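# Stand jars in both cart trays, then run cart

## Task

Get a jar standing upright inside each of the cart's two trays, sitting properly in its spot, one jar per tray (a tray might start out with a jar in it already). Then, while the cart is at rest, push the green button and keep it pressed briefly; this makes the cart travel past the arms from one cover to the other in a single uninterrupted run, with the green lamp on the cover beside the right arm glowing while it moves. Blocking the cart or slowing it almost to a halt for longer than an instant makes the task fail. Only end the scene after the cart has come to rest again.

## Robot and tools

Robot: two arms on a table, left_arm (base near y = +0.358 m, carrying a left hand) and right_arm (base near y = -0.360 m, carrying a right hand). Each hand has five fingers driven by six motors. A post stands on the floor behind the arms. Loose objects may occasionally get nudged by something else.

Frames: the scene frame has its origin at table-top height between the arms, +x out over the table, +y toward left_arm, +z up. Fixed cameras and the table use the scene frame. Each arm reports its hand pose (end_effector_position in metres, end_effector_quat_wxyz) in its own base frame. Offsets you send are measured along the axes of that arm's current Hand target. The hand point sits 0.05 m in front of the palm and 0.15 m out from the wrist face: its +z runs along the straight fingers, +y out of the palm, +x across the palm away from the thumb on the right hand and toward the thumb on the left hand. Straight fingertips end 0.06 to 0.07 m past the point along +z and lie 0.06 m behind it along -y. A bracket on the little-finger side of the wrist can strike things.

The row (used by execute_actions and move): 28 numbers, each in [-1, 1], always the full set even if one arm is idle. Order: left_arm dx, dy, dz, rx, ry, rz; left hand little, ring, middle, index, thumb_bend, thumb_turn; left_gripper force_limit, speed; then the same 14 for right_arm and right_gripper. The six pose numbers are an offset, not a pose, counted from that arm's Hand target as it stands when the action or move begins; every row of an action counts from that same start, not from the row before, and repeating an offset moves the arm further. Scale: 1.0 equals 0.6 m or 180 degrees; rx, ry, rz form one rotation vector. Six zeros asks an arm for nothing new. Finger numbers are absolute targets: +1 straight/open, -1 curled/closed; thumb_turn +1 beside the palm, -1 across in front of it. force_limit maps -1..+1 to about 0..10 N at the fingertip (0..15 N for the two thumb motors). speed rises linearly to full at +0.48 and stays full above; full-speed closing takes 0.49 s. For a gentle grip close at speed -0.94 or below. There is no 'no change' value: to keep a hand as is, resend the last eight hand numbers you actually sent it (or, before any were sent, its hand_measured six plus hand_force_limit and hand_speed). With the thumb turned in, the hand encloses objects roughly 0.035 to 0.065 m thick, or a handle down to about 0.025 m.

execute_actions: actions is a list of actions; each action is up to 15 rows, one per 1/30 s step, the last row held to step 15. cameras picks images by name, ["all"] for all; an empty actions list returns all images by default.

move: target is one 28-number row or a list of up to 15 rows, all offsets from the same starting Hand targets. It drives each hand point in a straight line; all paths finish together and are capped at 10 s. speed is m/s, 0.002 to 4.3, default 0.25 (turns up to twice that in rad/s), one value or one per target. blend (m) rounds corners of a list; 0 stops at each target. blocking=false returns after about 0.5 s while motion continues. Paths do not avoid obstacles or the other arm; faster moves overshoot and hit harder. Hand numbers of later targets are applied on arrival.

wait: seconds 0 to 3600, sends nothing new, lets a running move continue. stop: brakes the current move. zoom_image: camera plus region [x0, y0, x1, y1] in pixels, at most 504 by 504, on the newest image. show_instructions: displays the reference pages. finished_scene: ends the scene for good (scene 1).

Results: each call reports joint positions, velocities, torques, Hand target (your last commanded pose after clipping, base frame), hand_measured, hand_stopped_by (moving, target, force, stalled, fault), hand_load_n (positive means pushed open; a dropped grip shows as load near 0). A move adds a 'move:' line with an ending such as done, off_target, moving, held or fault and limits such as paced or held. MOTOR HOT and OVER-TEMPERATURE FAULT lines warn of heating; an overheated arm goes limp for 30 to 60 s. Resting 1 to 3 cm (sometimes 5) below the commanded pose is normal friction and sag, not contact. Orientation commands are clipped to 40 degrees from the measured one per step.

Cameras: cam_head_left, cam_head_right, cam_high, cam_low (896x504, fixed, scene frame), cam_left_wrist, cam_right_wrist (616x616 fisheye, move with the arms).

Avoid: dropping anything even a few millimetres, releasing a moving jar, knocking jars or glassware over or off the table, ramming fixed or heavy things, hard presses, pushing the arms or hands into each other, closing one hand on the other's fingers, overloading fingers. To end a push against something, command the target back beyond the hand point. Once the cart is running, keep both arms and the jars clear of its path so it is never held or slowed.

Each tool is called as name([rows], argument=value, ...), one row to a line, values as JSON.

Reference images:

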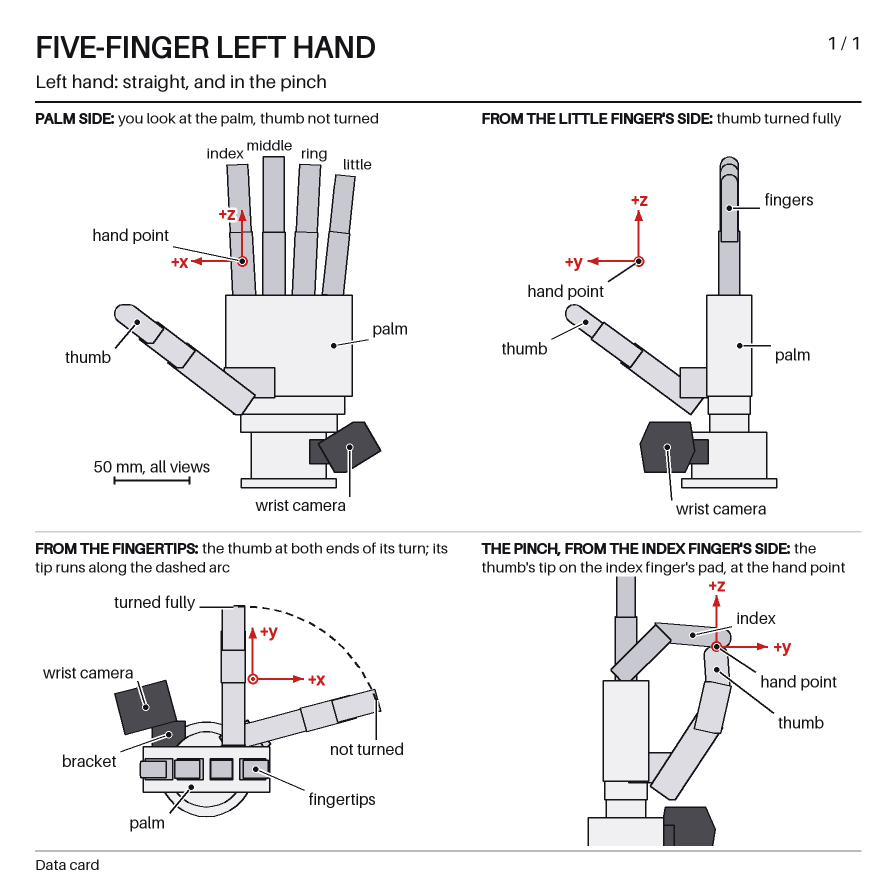

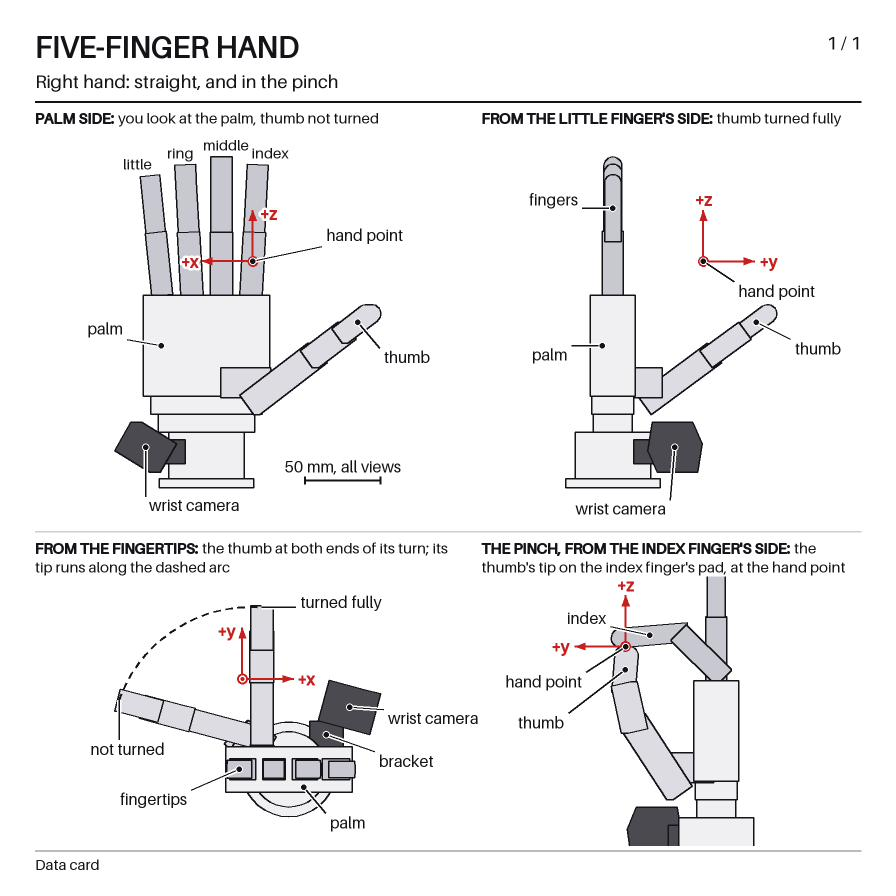

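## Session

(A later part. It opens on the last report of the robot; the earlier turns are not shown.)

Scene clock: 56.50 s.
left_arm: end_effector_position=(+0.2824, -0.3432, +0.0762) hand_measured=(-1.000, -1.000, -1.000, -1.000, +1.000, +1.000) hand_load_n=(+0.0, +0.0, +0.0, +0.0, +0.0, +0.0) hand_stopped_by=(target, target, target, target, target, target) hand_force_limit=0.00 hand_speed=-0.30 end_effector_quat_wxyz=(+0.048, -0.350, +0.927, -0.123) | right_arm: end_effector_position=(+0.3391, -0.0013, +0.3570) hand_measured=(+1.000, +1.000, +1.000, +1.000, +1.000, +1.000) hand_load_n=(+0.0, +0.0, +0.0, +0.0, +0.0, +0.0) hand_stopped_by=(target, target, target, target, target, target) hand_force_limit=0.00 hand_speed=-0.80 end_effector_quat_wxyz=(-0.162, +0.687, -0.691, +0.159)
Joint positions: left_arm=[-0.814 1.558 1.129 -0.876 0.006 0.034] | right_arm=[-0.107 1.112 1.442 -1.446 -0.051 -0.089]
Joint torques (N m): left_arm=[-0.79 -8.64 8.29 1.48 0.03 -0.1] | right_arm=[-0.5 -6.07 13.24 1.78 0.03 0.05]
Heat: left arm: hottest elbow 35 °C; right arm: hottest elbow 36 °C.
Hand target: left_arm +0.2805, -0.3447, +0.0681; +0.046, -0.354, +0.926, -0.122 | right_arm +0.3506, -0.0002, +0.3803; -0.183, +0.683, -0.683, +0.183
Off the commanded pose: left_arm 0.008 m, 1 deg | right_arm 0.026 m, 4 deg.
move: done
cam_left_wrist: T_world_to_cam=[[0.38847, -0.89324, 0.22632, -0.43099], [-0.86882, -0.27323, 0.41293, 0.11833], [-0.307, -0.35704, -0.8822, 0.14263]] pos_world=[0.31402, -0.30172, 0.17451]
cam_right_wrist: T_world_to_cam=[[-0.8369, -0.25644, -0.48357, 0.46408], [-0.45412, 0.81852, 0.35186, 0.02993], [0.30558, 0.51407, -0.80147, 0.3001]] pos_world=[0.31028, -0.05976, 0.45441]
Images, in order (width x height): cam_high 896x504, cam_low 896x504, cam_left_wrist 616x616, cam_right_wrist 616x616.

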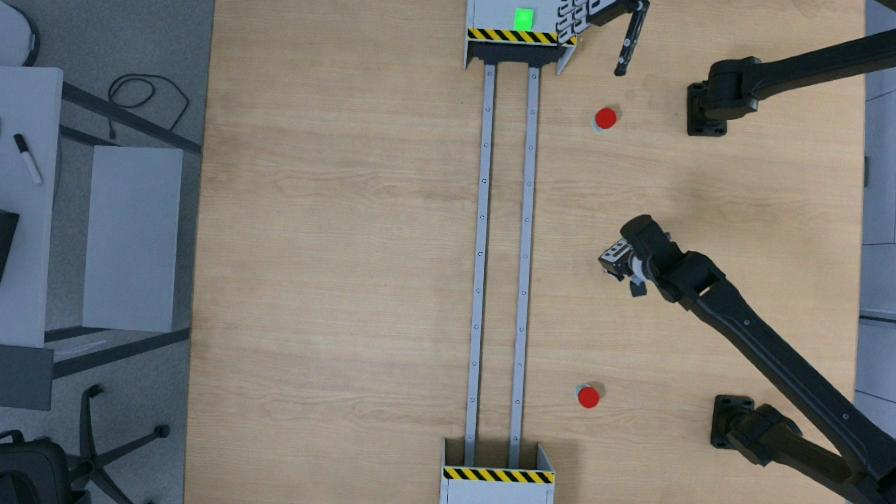

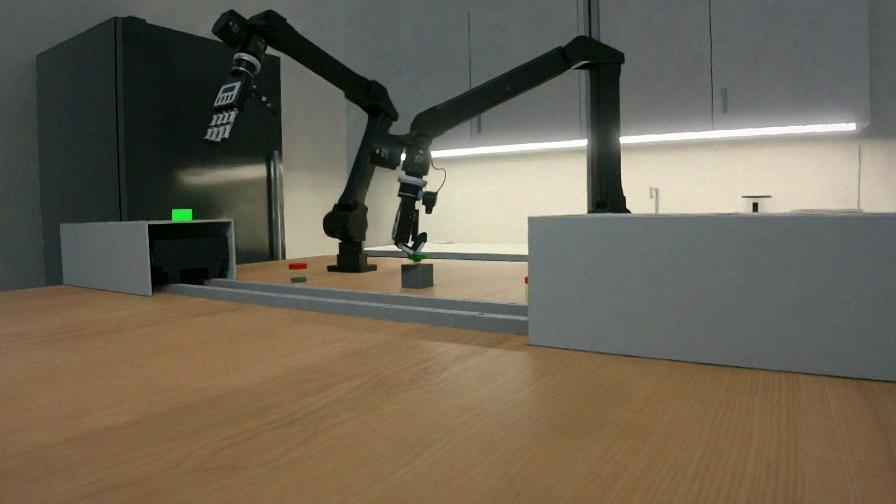

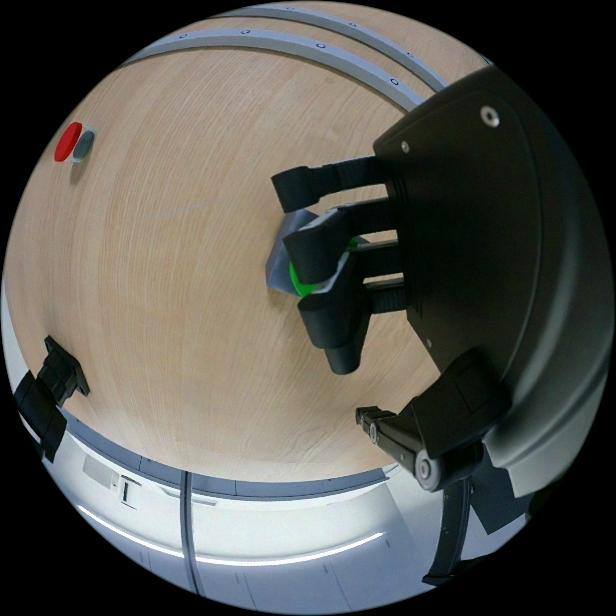

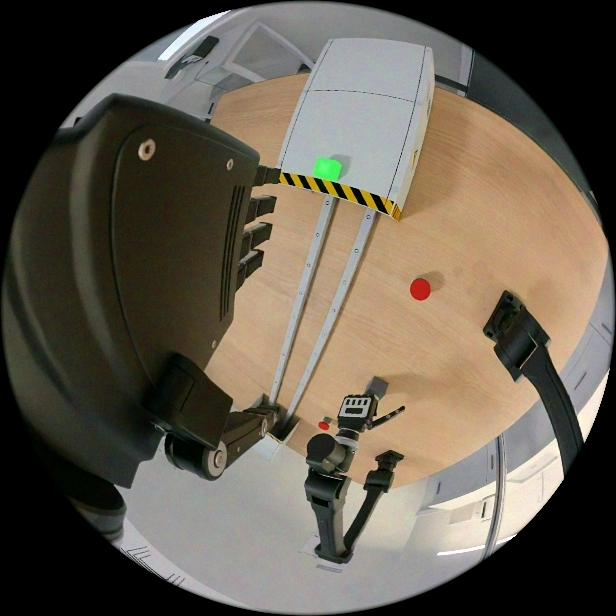

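wait(seconds=0.5, cameras=["cam_low","cam_high"])

wait(seconds=0.5, cameras=["cam_low","cam_high"])

wait(seconds=0.5, cameras=["cam_low","cam_high"])

wait(seconds=0.5, cameras=["cam_low","cam_high"])

Scene clock: 58.03 s.
left_arm: end_effector_position=(+0.2824, -0.3432, +0.0762) hand_measured=(-1.000, -1.000, -1.000, -1.000, +1.000, +1.000) hand_load_n=(+0.0, +0.0, +0.0, +0.0, +0.0, +0.0) hand_stopped_by=(target, target, target, target, target, target) hand_force_limit=0.00 hand_speed=-0.30 end_effector_quat_wxyz=(+0.048, -0.350, +0.927, -0.123) | right_arm: end_effector_position=(+0.3391, -0.0013, +0.3570) hand_measured=(+1.000, +1.000, +1.000, +1.000, +1.000, +1.000) hand_load_n=(+0.0, +0.0, +0.0, +0.0, +0.0, +0.0) hand_stopped_by=(target, target, target, target, target, target) hand_force_limit=0.00 hand_speed=-0.80 end_effector_quat_wxyz=(-0.162, +0.687, -0.691, +0.159)
Joint positions: left_arm=[-0.814 1.558 1.129 -0.876 0.006 0.034] | right_arm=[-0.107 1.112 1.442 -1.446 -0.051 -0.089]
Joint torques (N m): left_arm=[-0.91 -8.76 8.31 1.43 0.05 -0.1] | right_arm=[-0.56 -6.12 13.2 1.77 0.03 0.04]
Heat: left arm: hottest elbow 35 °C; right arm: hottest elbow 36 °C.
Hand target: left_arm +0.2805, -0.3447, +0.0681; +0.046, -0.354, +0.926, -0.122 | right_arm +0.3506, -0.0002, +0.3803; -0.183, +0.683, -0.683, +0.183
Off the commanded pose: left_arm 0.008 m, 1 deg | right_arm 0.026 m, 4 deg.
wait: 0.50 s; at rest from the start
Images, in order (width x height): cam_high 896x504, cam_low 896x504.

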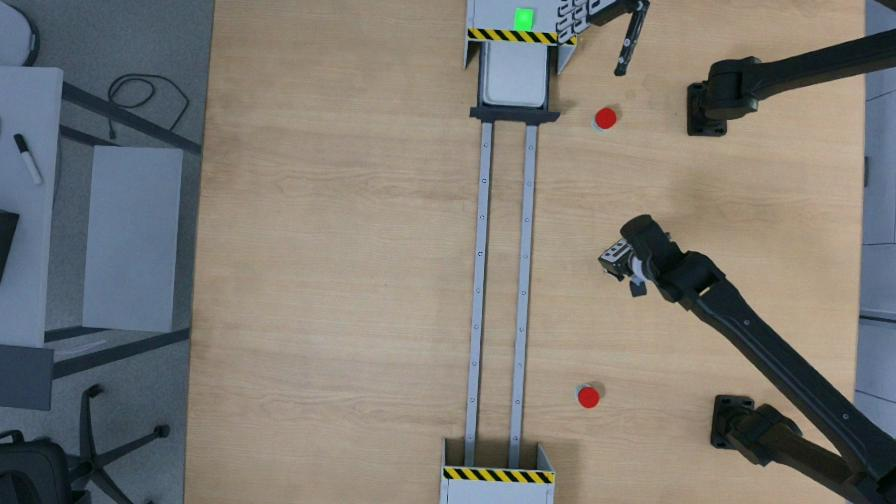

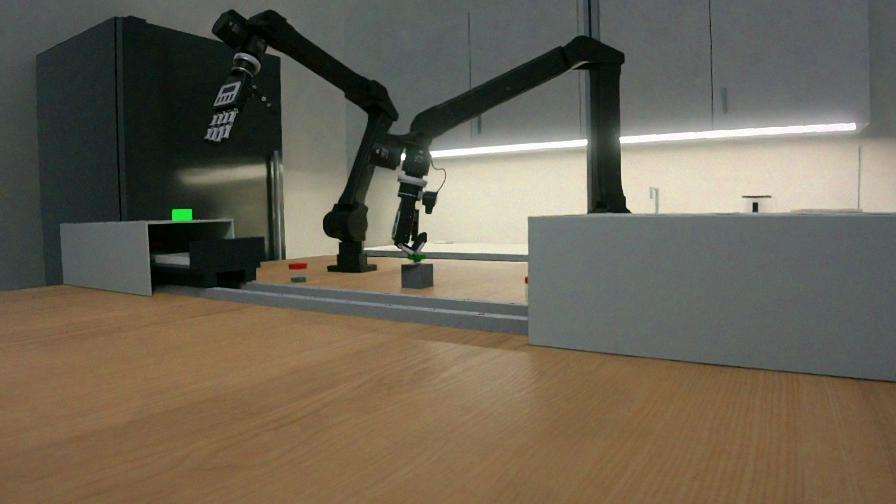

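Scene clock: 58.53 s.
left_arm: end_effector_position=(+0.2824, -0.3432, +0.0762) hand_measured=(-1.000, -1.000, -1.000, -1.000, +1.000, +1.000) hand_load_n=(+0.0, +0.0, +0.0, +0.0, -0.5, +0.0) hand_stopped_by=(target, target, target, target, target, target) hand_force_limit=0.00 hand_speed=-0.30 end_effector_quat_wxyz=(+0.048, -0.350, +0.927, -0.123) | right_arm: end_effector_position=(+0.3391, -0.0013, +0.3570) hand_measured=(+1.000, +1.000, +1.000, +1.000, +1.000, +1.000) hand_load_n=(+0.0, +0.0, +0.0, +0.0, +0.0, +0.0) hand_stopped_by=(target, target, target, target, target, target) hand_force_limit=0.00 hand_speed=-0.80 end_effector_quat_wxyz=(-0.162, +0.687, -0.691, +0.159)
Joint positions: left_arm=[-0.814 1.558 1.129 -0.876 0.006 0.034] | right_arm=[-0.107 1.112 1.442 -1.446 -0.051 -0.089]
Joint torques (N m): left_arm=[-0.91 -8.7 8.32 1.46 0.03 -0.11] | right_arm=[-0.67 -6.07 13.23 1.83 0.03 0.05]
Heat: left arm: hottest elbow 35 °C; right arm: hottest elbow 36 °C.
Hand target: left_arm +0.2805, -0.3447, +0.0681; +0.046, -0.354, +0.926, -0.122 | right_arm +0.3506, -0.0002, +0.3803; -0.183, +0.683, -0.683, +0.183
Off the commanded pose: left_arm 0.008 m, 1 deg | right_arm 0.026 m, 4 deg.
wait: 0.50 s; at rest by 0.17 s
Images, in order (width x height): cam_high 896x504, cam_low 896x504.

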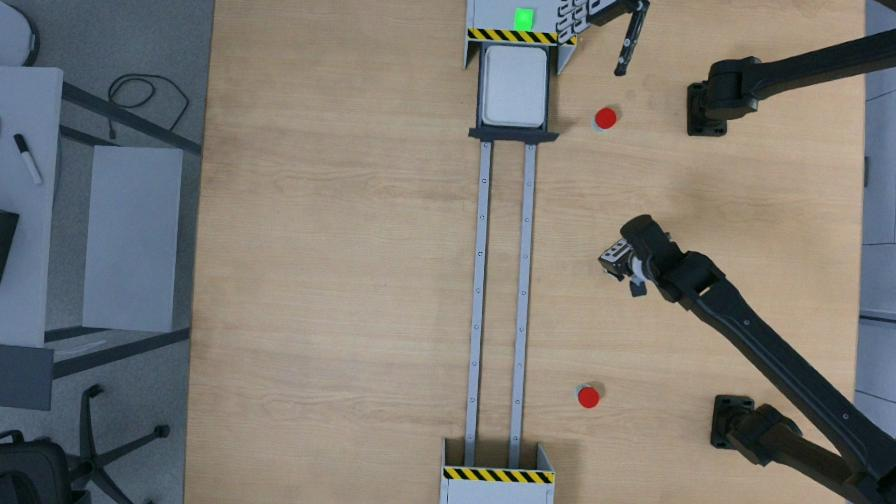

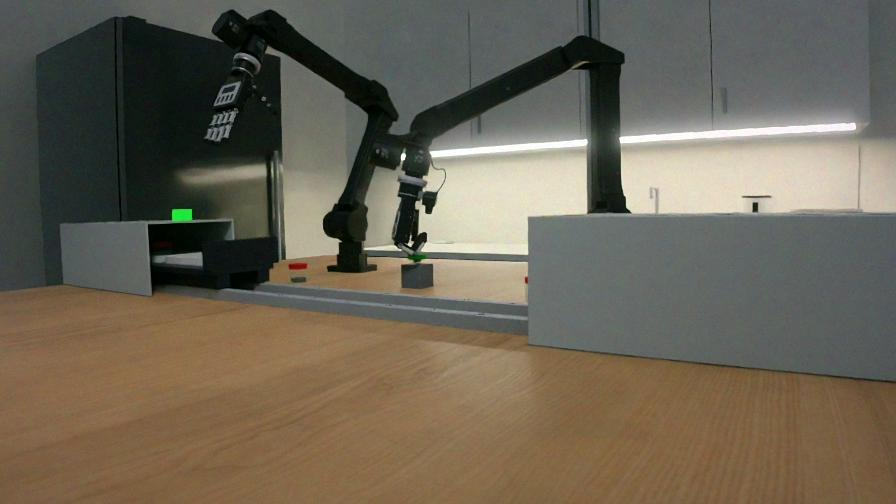

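Scene clock: 59.03 s.
left_arm: end_effector_position=(+0.2824, -0.3432, +0.0762) hand_measured=(-1.000, -1.000, -1.000, -1.000, +1.000, +1.000) hand_load_n=(+0.0, +0.0, +0.0, +0.0, -0.5, +0.0) hand_stopped_by=(target, target, target, target, target, target) hand_force_limit=0.00 hand_speed=-0.30 end_effector_quat_wxyz=(+0.048, -0.350, +0.927, -0.123) | right_arm: end_effector_position=(+0.3391, -0.0013, +0.3570) hand_measured=(+1.000, +1.000, +1.000, +1.000, +1.000, +1.000) hand_load_n=(+0.0, +0.0, +0.0, +0.0, +0.0, +0.0) hand_stopped_by=(target, target, target, target, target, target) hand_force_limit=0.00 hand_speed=-0.80 end_effector_quat_wxyz=(-0.162, +0.687, -0.691, +0.159)
Joint positions: left_arm=[-0.814 1.558 1.129 -0.876 0.006 0.034] | right_arm=[-0.107 1.112 1.442 -1.446 -0.051 -0.089]
Joint torques (N m): left_arm=[-0.97 -8.88 8.32 1.48 0.03 -0.11] | right_arm=[-0.5 -6.12 13.22 1.74 0.04 0.05]
Heat: left arm: hottest elbow 35 °C; right arm: hottest elbow 37 °C.
Hand target: left_arm +0.2805, -0.3447, +0.0681; +0.046, -0.354, +0.926, -0.122 | right_arm +0.3506, -0.0002, +0.3803; -0.183, +0.683, -0.683, +0.183
Off the commanded pose: left_arm 0.008 m, 1 deg | right_arm 0.026 m, 4 deg.
wait: 0.50 s; at rest by 0.17 s
Images, in order (width x height): cam_high 896x504, cam_low 896x504.

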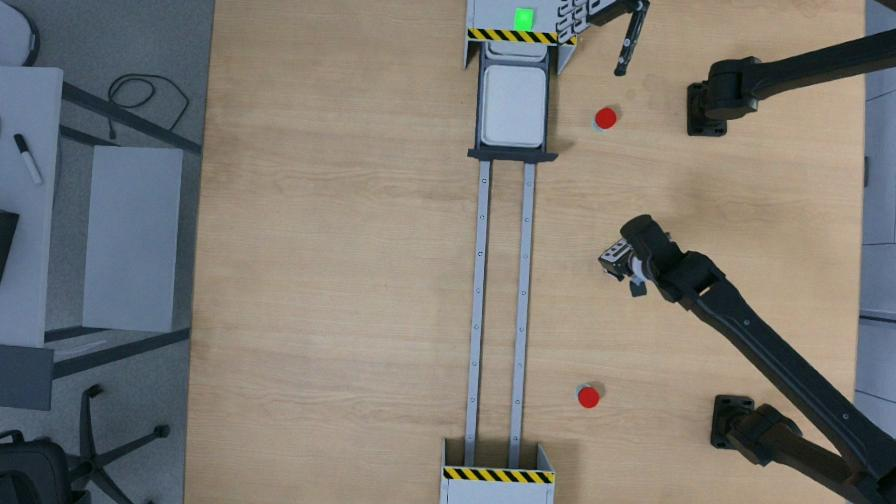

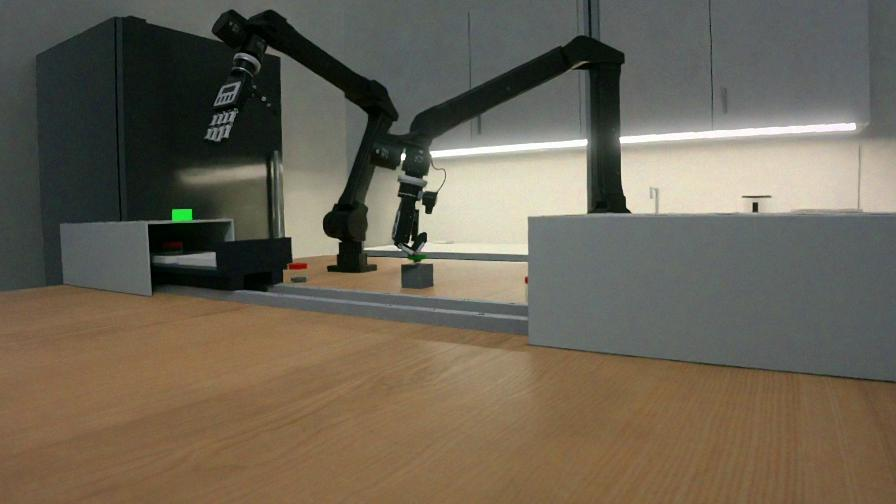

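Scene clock: 59.53 s.
left_arm: end_effector_position=(+0.2824, -0.3432, +0.0762) hand_measured=(-1.000, -1.000, -1.000, -1.000, +1.000, +1.000) hand_load_n=(+0.0, +0.0, +0.0, +0.0, +0.0, +0.0) hand_stopped_by=(target, target, target, target, target, target) hand_force_limit=0.00 hand_speed=-0.30 end_effector_quat_wxyz=(+0.048, -0.350, +0.927, -0.123) | right_arm: end_effector_position=(+0.3391, -0.0013, +0.3570) hand_measured=(+1.000, +1.000, +1.000, +1.000, +1.000, +1.000) hand_load_n=(+0.0, +0.0, +0.0, +0.0, +0.0, +0.0) hand_stopped_by=(target, target, target, target, target, target) hand_force_limit=0.00 hand_speed=-0.80 end_effector_quat_wxyz=(-0.162, +0.687, -0.691, +0.159)
Joint positions: left_arm=[-0.814 1.558 1.129 -0.876 0.006 0.034] | right_arm=[-0.107 1.112 1.442 -1.446 -0.051 -0.089]
Joint torques (N m): left_arm=[-0.73 -8.76 8.32 1.46 0.04 -0.1] | right_arm=[-0.5 -6.01 13.22 1.77 0.04 0.04]
Heat: left arm: hottest elbow 35 °C; right arm: hottest elbow 37 °C.
Hand target: left_arm +0.2805, -0.3447, +0.0681; +0.046, -0.354, +0.926, -0.122 | right_arm +0.3506, -0.0002, +0.3803; -0.183, +0.683, -0.683, +0.183
Off the commanded pose: left_arm 0.008 m, 1 deg | right_arm 0.026 m, 4 deg.
wait: 0.50 s; at rest by 0.17 s
Images, in order (width x height): cam_high 896x504, cam_low 896x504.

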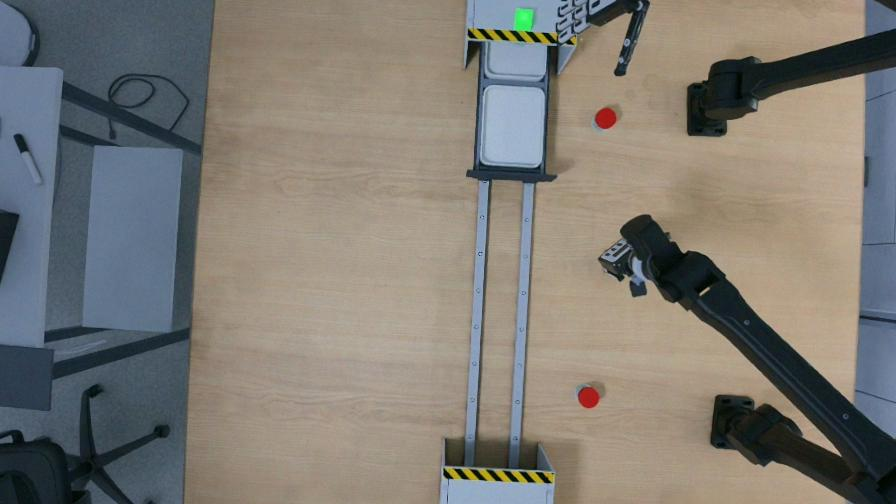

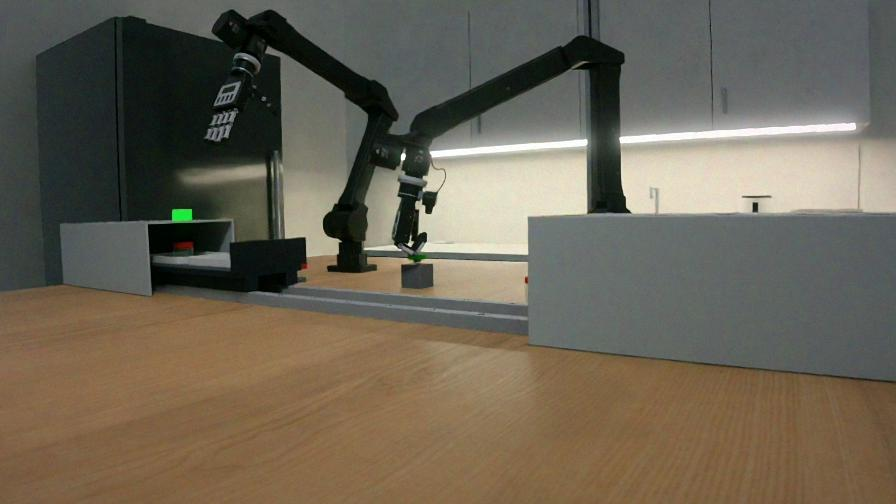

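wait(seconds=1.0, cameras=["all"])

wait(seconds=1.5, cameras=["all"])

wait(seconds=1.5, cameras=["cam_high","cam_low"])

Scene clock: 61.43 s.
left_arm: end_effector_position=(+0.2824, -0.3432, +0.0762) hand_measured=(-1.000, -1.000, -1.000, -1.000, +1.000, +1.000) hand_load_n=(+0.0, +0.0, -0.5, +0.0, -0.5, +0.0) hand_stopped_by=(target, target, target, target, target, target) hand_force_limit=0.00 hand_speed=-0.30 end_effector_quat_wxyz=(+0.048, -0.350, +0.927, -0.123) | right_arm: end_effector_position=(+0.3391, -0.0013, +0.3570) hand_measured=(+1.000, +1.000, +1.000, +1.000, +1.000, +1.000) hand_load_n=(+0.0, +0.0, +0.0, +0.0, +0.0, +0.0) hand_stopped_by=(target, target, target, target, target, target) hand_force_limit=0.00 hand_speed=-0.80 end_effector_quat_wxyz=(-0.162, +0.687, -0.691, +0.159)
Joint positions: left_arm=[-0.814 1.558 1.129 -0.876 0.006 0.034] | right_arm=[-0.107 1.112 1.442 -1.446 -0.051 -0.089]
Joint torques (N m): left_arm=[-0.85 -8.64 8.31 1.46 0.03 -0.11] | right_arm=[-0.44 -5.95 13.26 1.74 0.03 0.06]
Heat: left arm: hottest elbow 35 °C; right arm: hottest elbow 37 °C.
Hand target: left_arm +0.2805, -0.3447, +0.0681; +0.046, -0.354, +0.926, -0.122 | right_arm +0.3506, -0.0002, +0.3803; -0.183, +0.683, -0.683, +0.183
Off the commanded pose: left_arm 0.008 m, 1 deg | right_arm 0.026 m, 4 deg.
wait: 1.00 s; at rest from the start
cam_left_wrist: T_world_to_cam=[[0.38847, -0.89324, 0.22632, -0.43099], [-0.86882, -0.27323, 0.41293, 0.11833], [-0.307, -0.35704, -0.8822, 0.14263]] pos_world=[0.31402, -0.30172, 0.17451]
cam_right_wrist: T_world_to_cam=[[-0.8369, -0.25644, -0.48357, 0.46408], [-0.45412, 0.81852, 0.35186, 0.02993], [0.30558, 0.51407, -0.80147, 0.3001]] pos_world=[0.31028, -0.05976, 0.45441]

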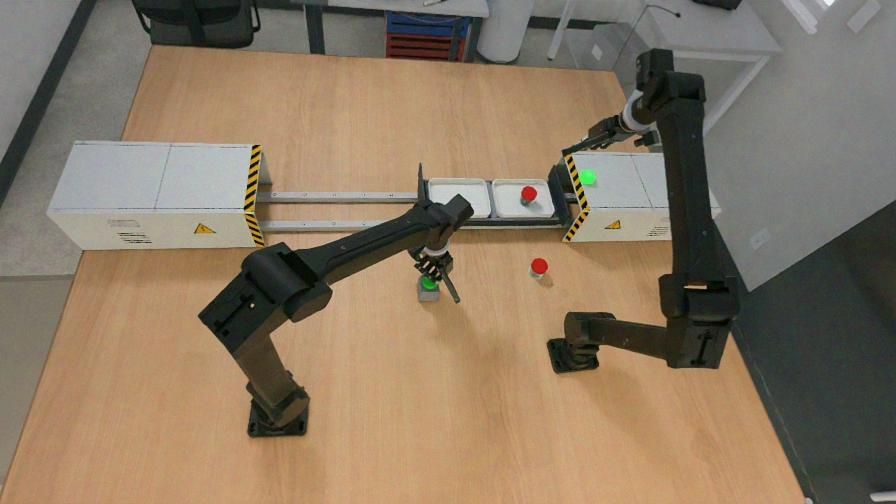

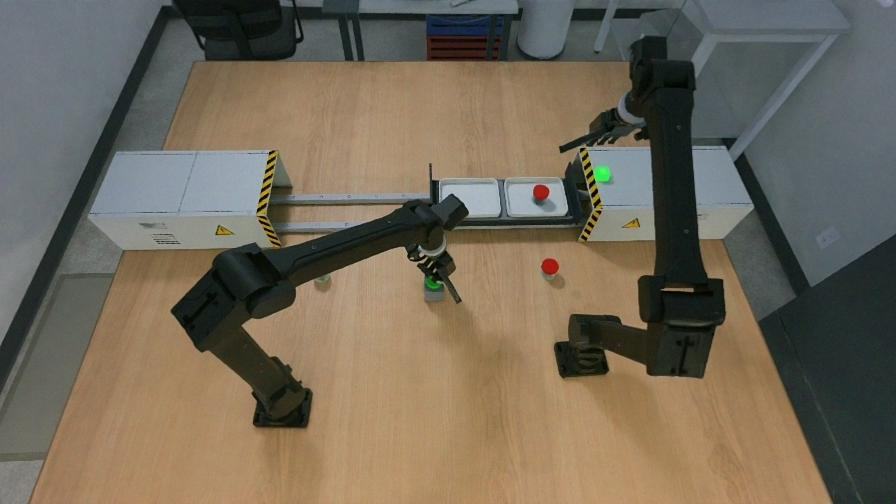

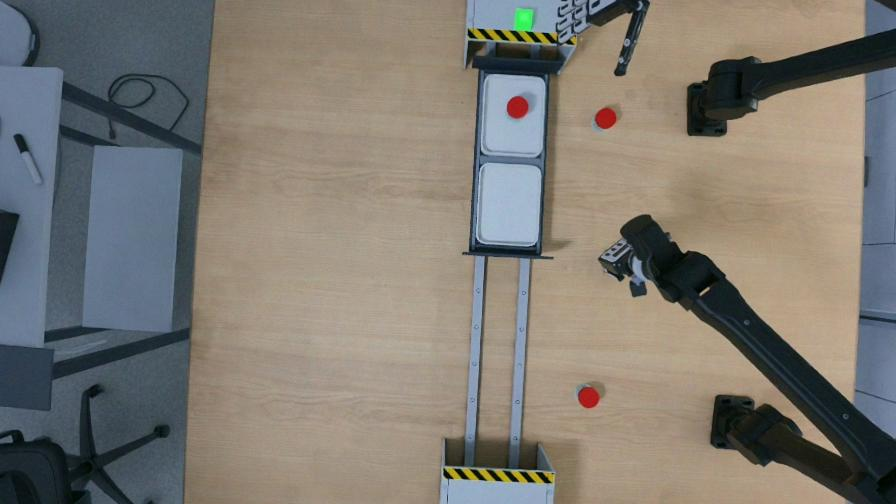

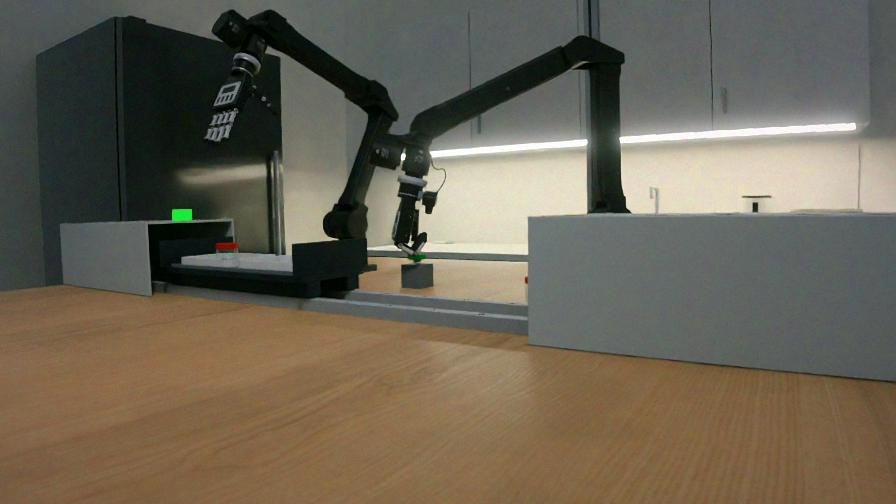

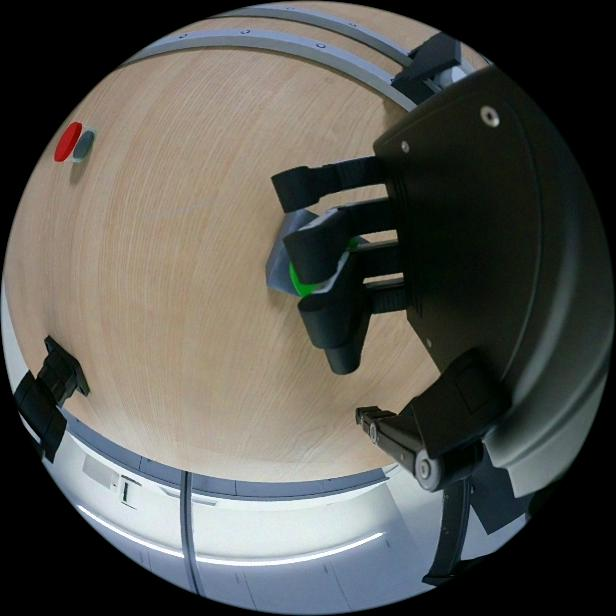

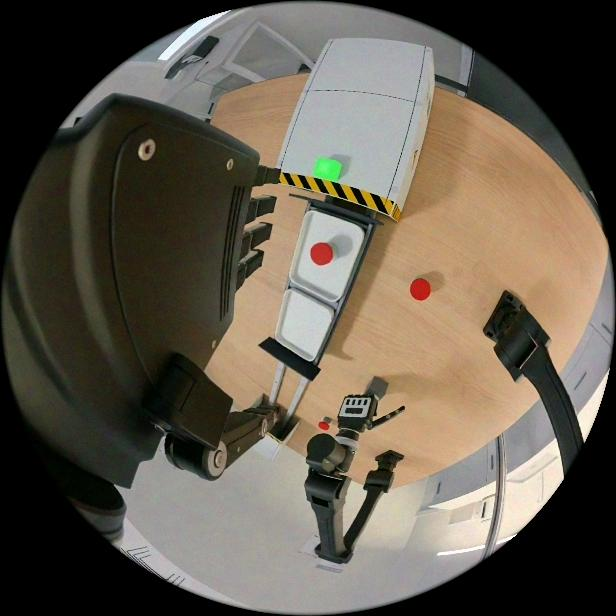

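Scene clock: 62.93 s.
left_arm: end_effector_position=(+0.2824, -0.3432, +0.0762) hand_measured=(-1.000, -1.000, -1.000, -1.000, +1.000, +1.000) hand_load_n=(+0.0, +0.0, +0.0, +0.0, -0.5, +0.0) hand_stopped_by=(target, target, target, target, target, target) hand_force_limit=0.00 hand_speed=-0.30 end_effector_quat_wxyz=(+0.048, -0.350, +0.927, -0.123) | right_arm: end_effector_position=(+0.3391, -0.0013, +0.3570) hand_measured=(+1.000, +1.000, +1.000, +1.000, +1.000, +1.000) hand_load_n=(+0.0, +0.0, +0.0, +0.0, +0.0, +0.0) hand_stopped_by=(target, target, target, target, target, target) hand_force_limit=0.00 hand_speed=-0.80 end_effector_quat_wxyz=(-0.162, +0.687, -0.691, +0.159)
Joint positions: left_arm=[-0.814 1.558 1.129 -0.876 0.006 0.034] | right_arm=[-0.107 1.112 1.442 -1.446 -0.051 -0.089]
Joint torques (N m): left_arm=[-0.91 -9 8.35 1.48 0.03 -0.11] | right_arm=[-0.5 -6.01 13.24 1.76 0.02 0.06]
Heat: left arm: hottest elbow 35 °C; right arm: hottest elbow 37 °C.
Hand target: left_arm +0.2805, -0.3447, +0.0681; +0.046, -0.354, +0.926, -0.122 | right_arm +0.3506, -0.0002, +0.3803; -0.183, +0.683, -0.683, +0.183
Off the commanded pose: left_arm 0.008 m, 1 deg | right_arm 0.026 m, 4 deg.
wait: 1.50 s; at rest by 0.17 s
cam_left_wrist: T_world_to_cam=[[0.38847, -0.89324, 0.22632, -0.43099], [-0.86882, -0.27323, 0.41293, 0.11833], [-0.307, -0.35704, -0.8822, 0.14263]] pos_world=[0.31402, -0.30172, 0.17451]
cam_right_wrist: T_world_to_cam=[[-0.8369, -0.25644, -0.48357, 0.46408], [-0.45412, 0.81852, 0.35186, 0.02993], [0.30558, 0.51407, -0.80147, 0.3001]] pos_world=[0.31028, -0.05976, 0.45441]

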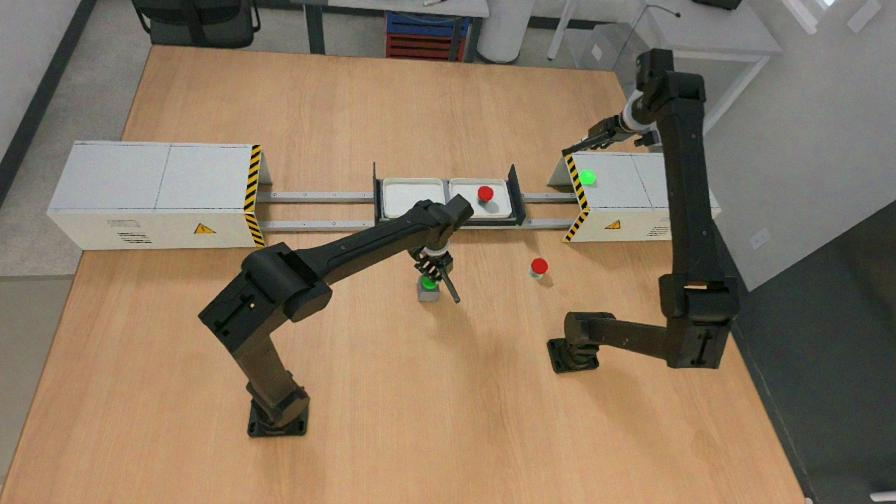

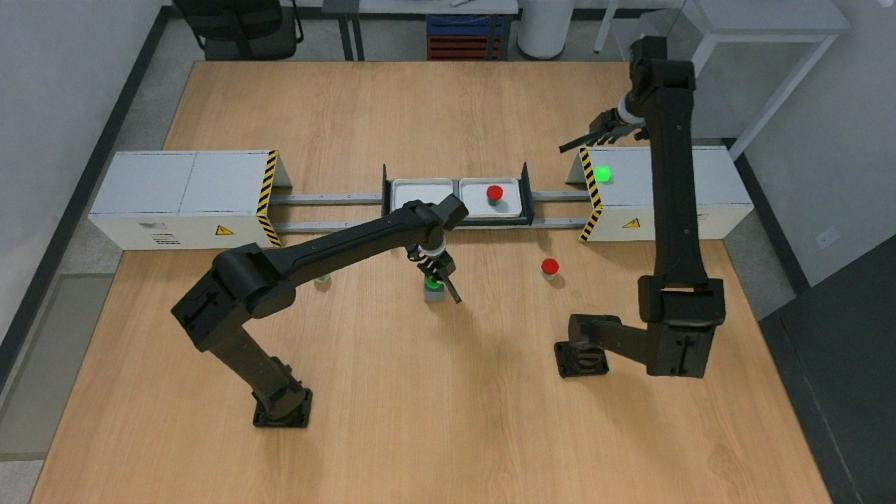

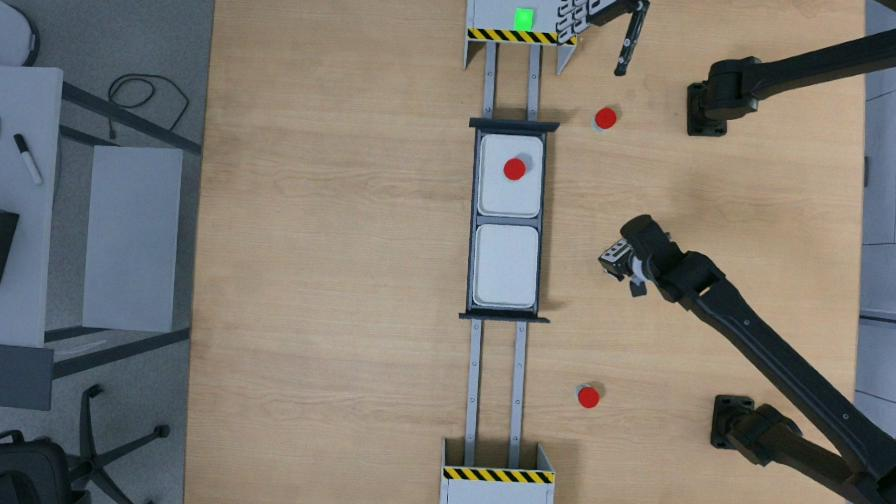

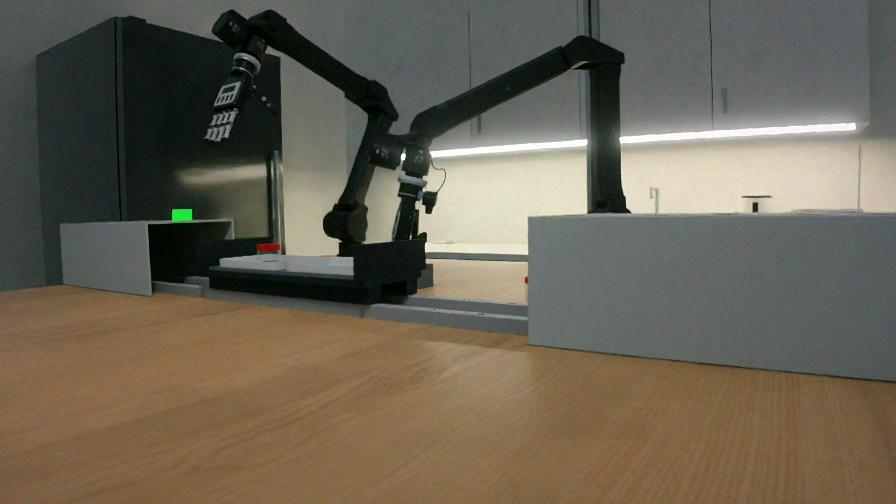

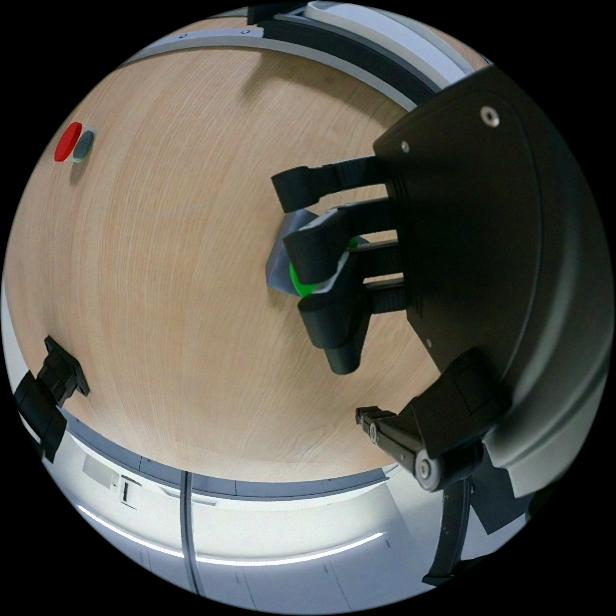

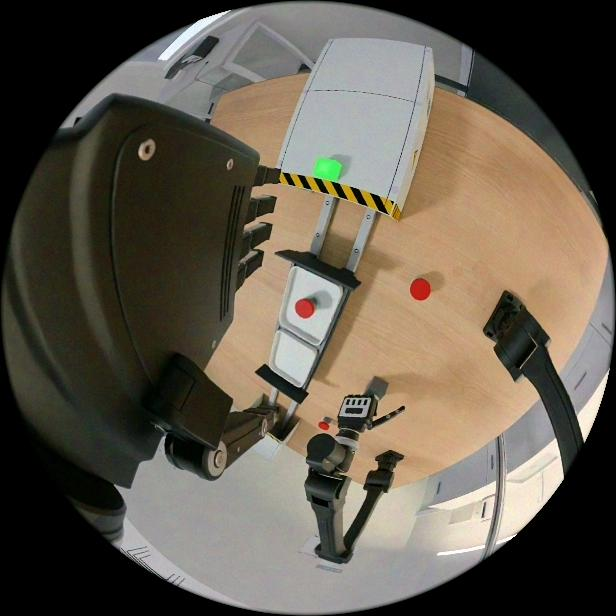

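Scene clock: 64.43 s.
left_arm: end_effector_position=(+0.2824, -0.3432, +0.0762) hand_measured=(-1.000, -1.000, -1.000, -1.000, +1.000, +1.000) hand_load_n=(+0.0, +0.0, +0.0, +0.0, +0.0, +0.0) hand_stopped_by=(target, target, target, target, target, target) hand_force_limit=0.00 hand_speed=-0.30 end_effector_quat_wxyz=(+0.048, -0.350, +0.927, -0.123) | right_arm: end_effector_position=(+0.3391, -0.0013, +0.3570) hand_measured=(+1.000, +1.000, +1.000, +1.000, +1.000, +1.000) hand_load_n=(+0.0, +0.0, +0.0, +0.0, +0.0, +0.0) hand_stopped_by=(target, target, target, target, target, target) hand_force_limit=0.00 hand_speed=-0.80 end_effector_quat_wxyz=(-0.162, +0.687, -0.691, +0.159)
Joint positions: left_arm=[-0.814 1.558 1.129 -0.876 0.006 0.034] | right_arm=[-0.107 1.112 1.442 -1.446 -0.051 -0.089]
Joint torques (N m): left_arm=[-0.97 -8.76 8.24 1.5 0.04 -0.11] | right_arm=[-0.44 -5.95 13.24 1.76 0.02 0.05]
Heat: left arm: hottest elbow 35 °C; right arm: hottest elbow 38 °C.
Hand target: left_arm +0.2805, -0.3447, +0.0681; +0.046, -0.354, +0.926, -0.122 | right_arm +0.3506, -0.0002, +0.3803; -0.183, +0.683, -0.683, +0.183
Off the commanded pose: left_arm 0.008 m, 1 deg | right_arm 0.026 m, 4 deg.
wait: 1.50 s; at rest by 0.17 s

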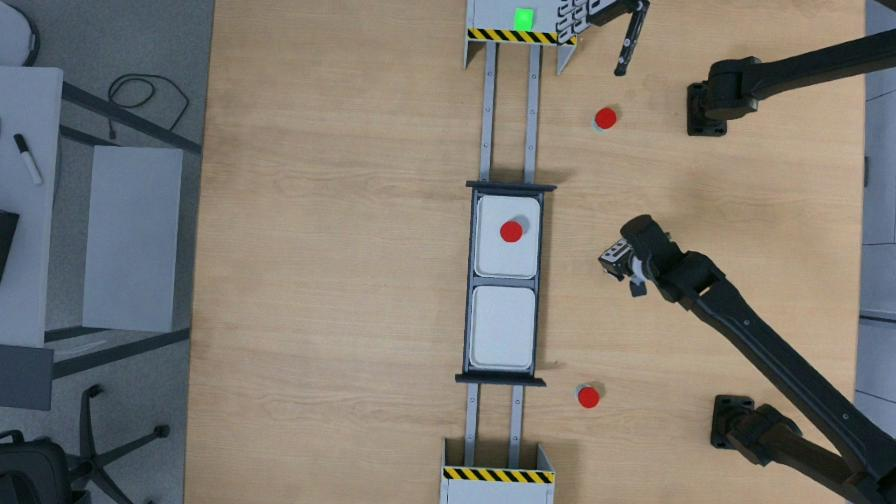

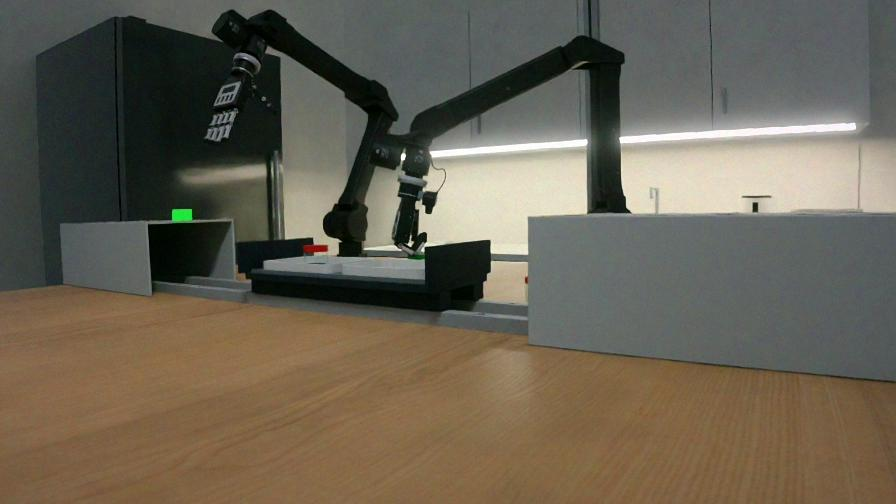

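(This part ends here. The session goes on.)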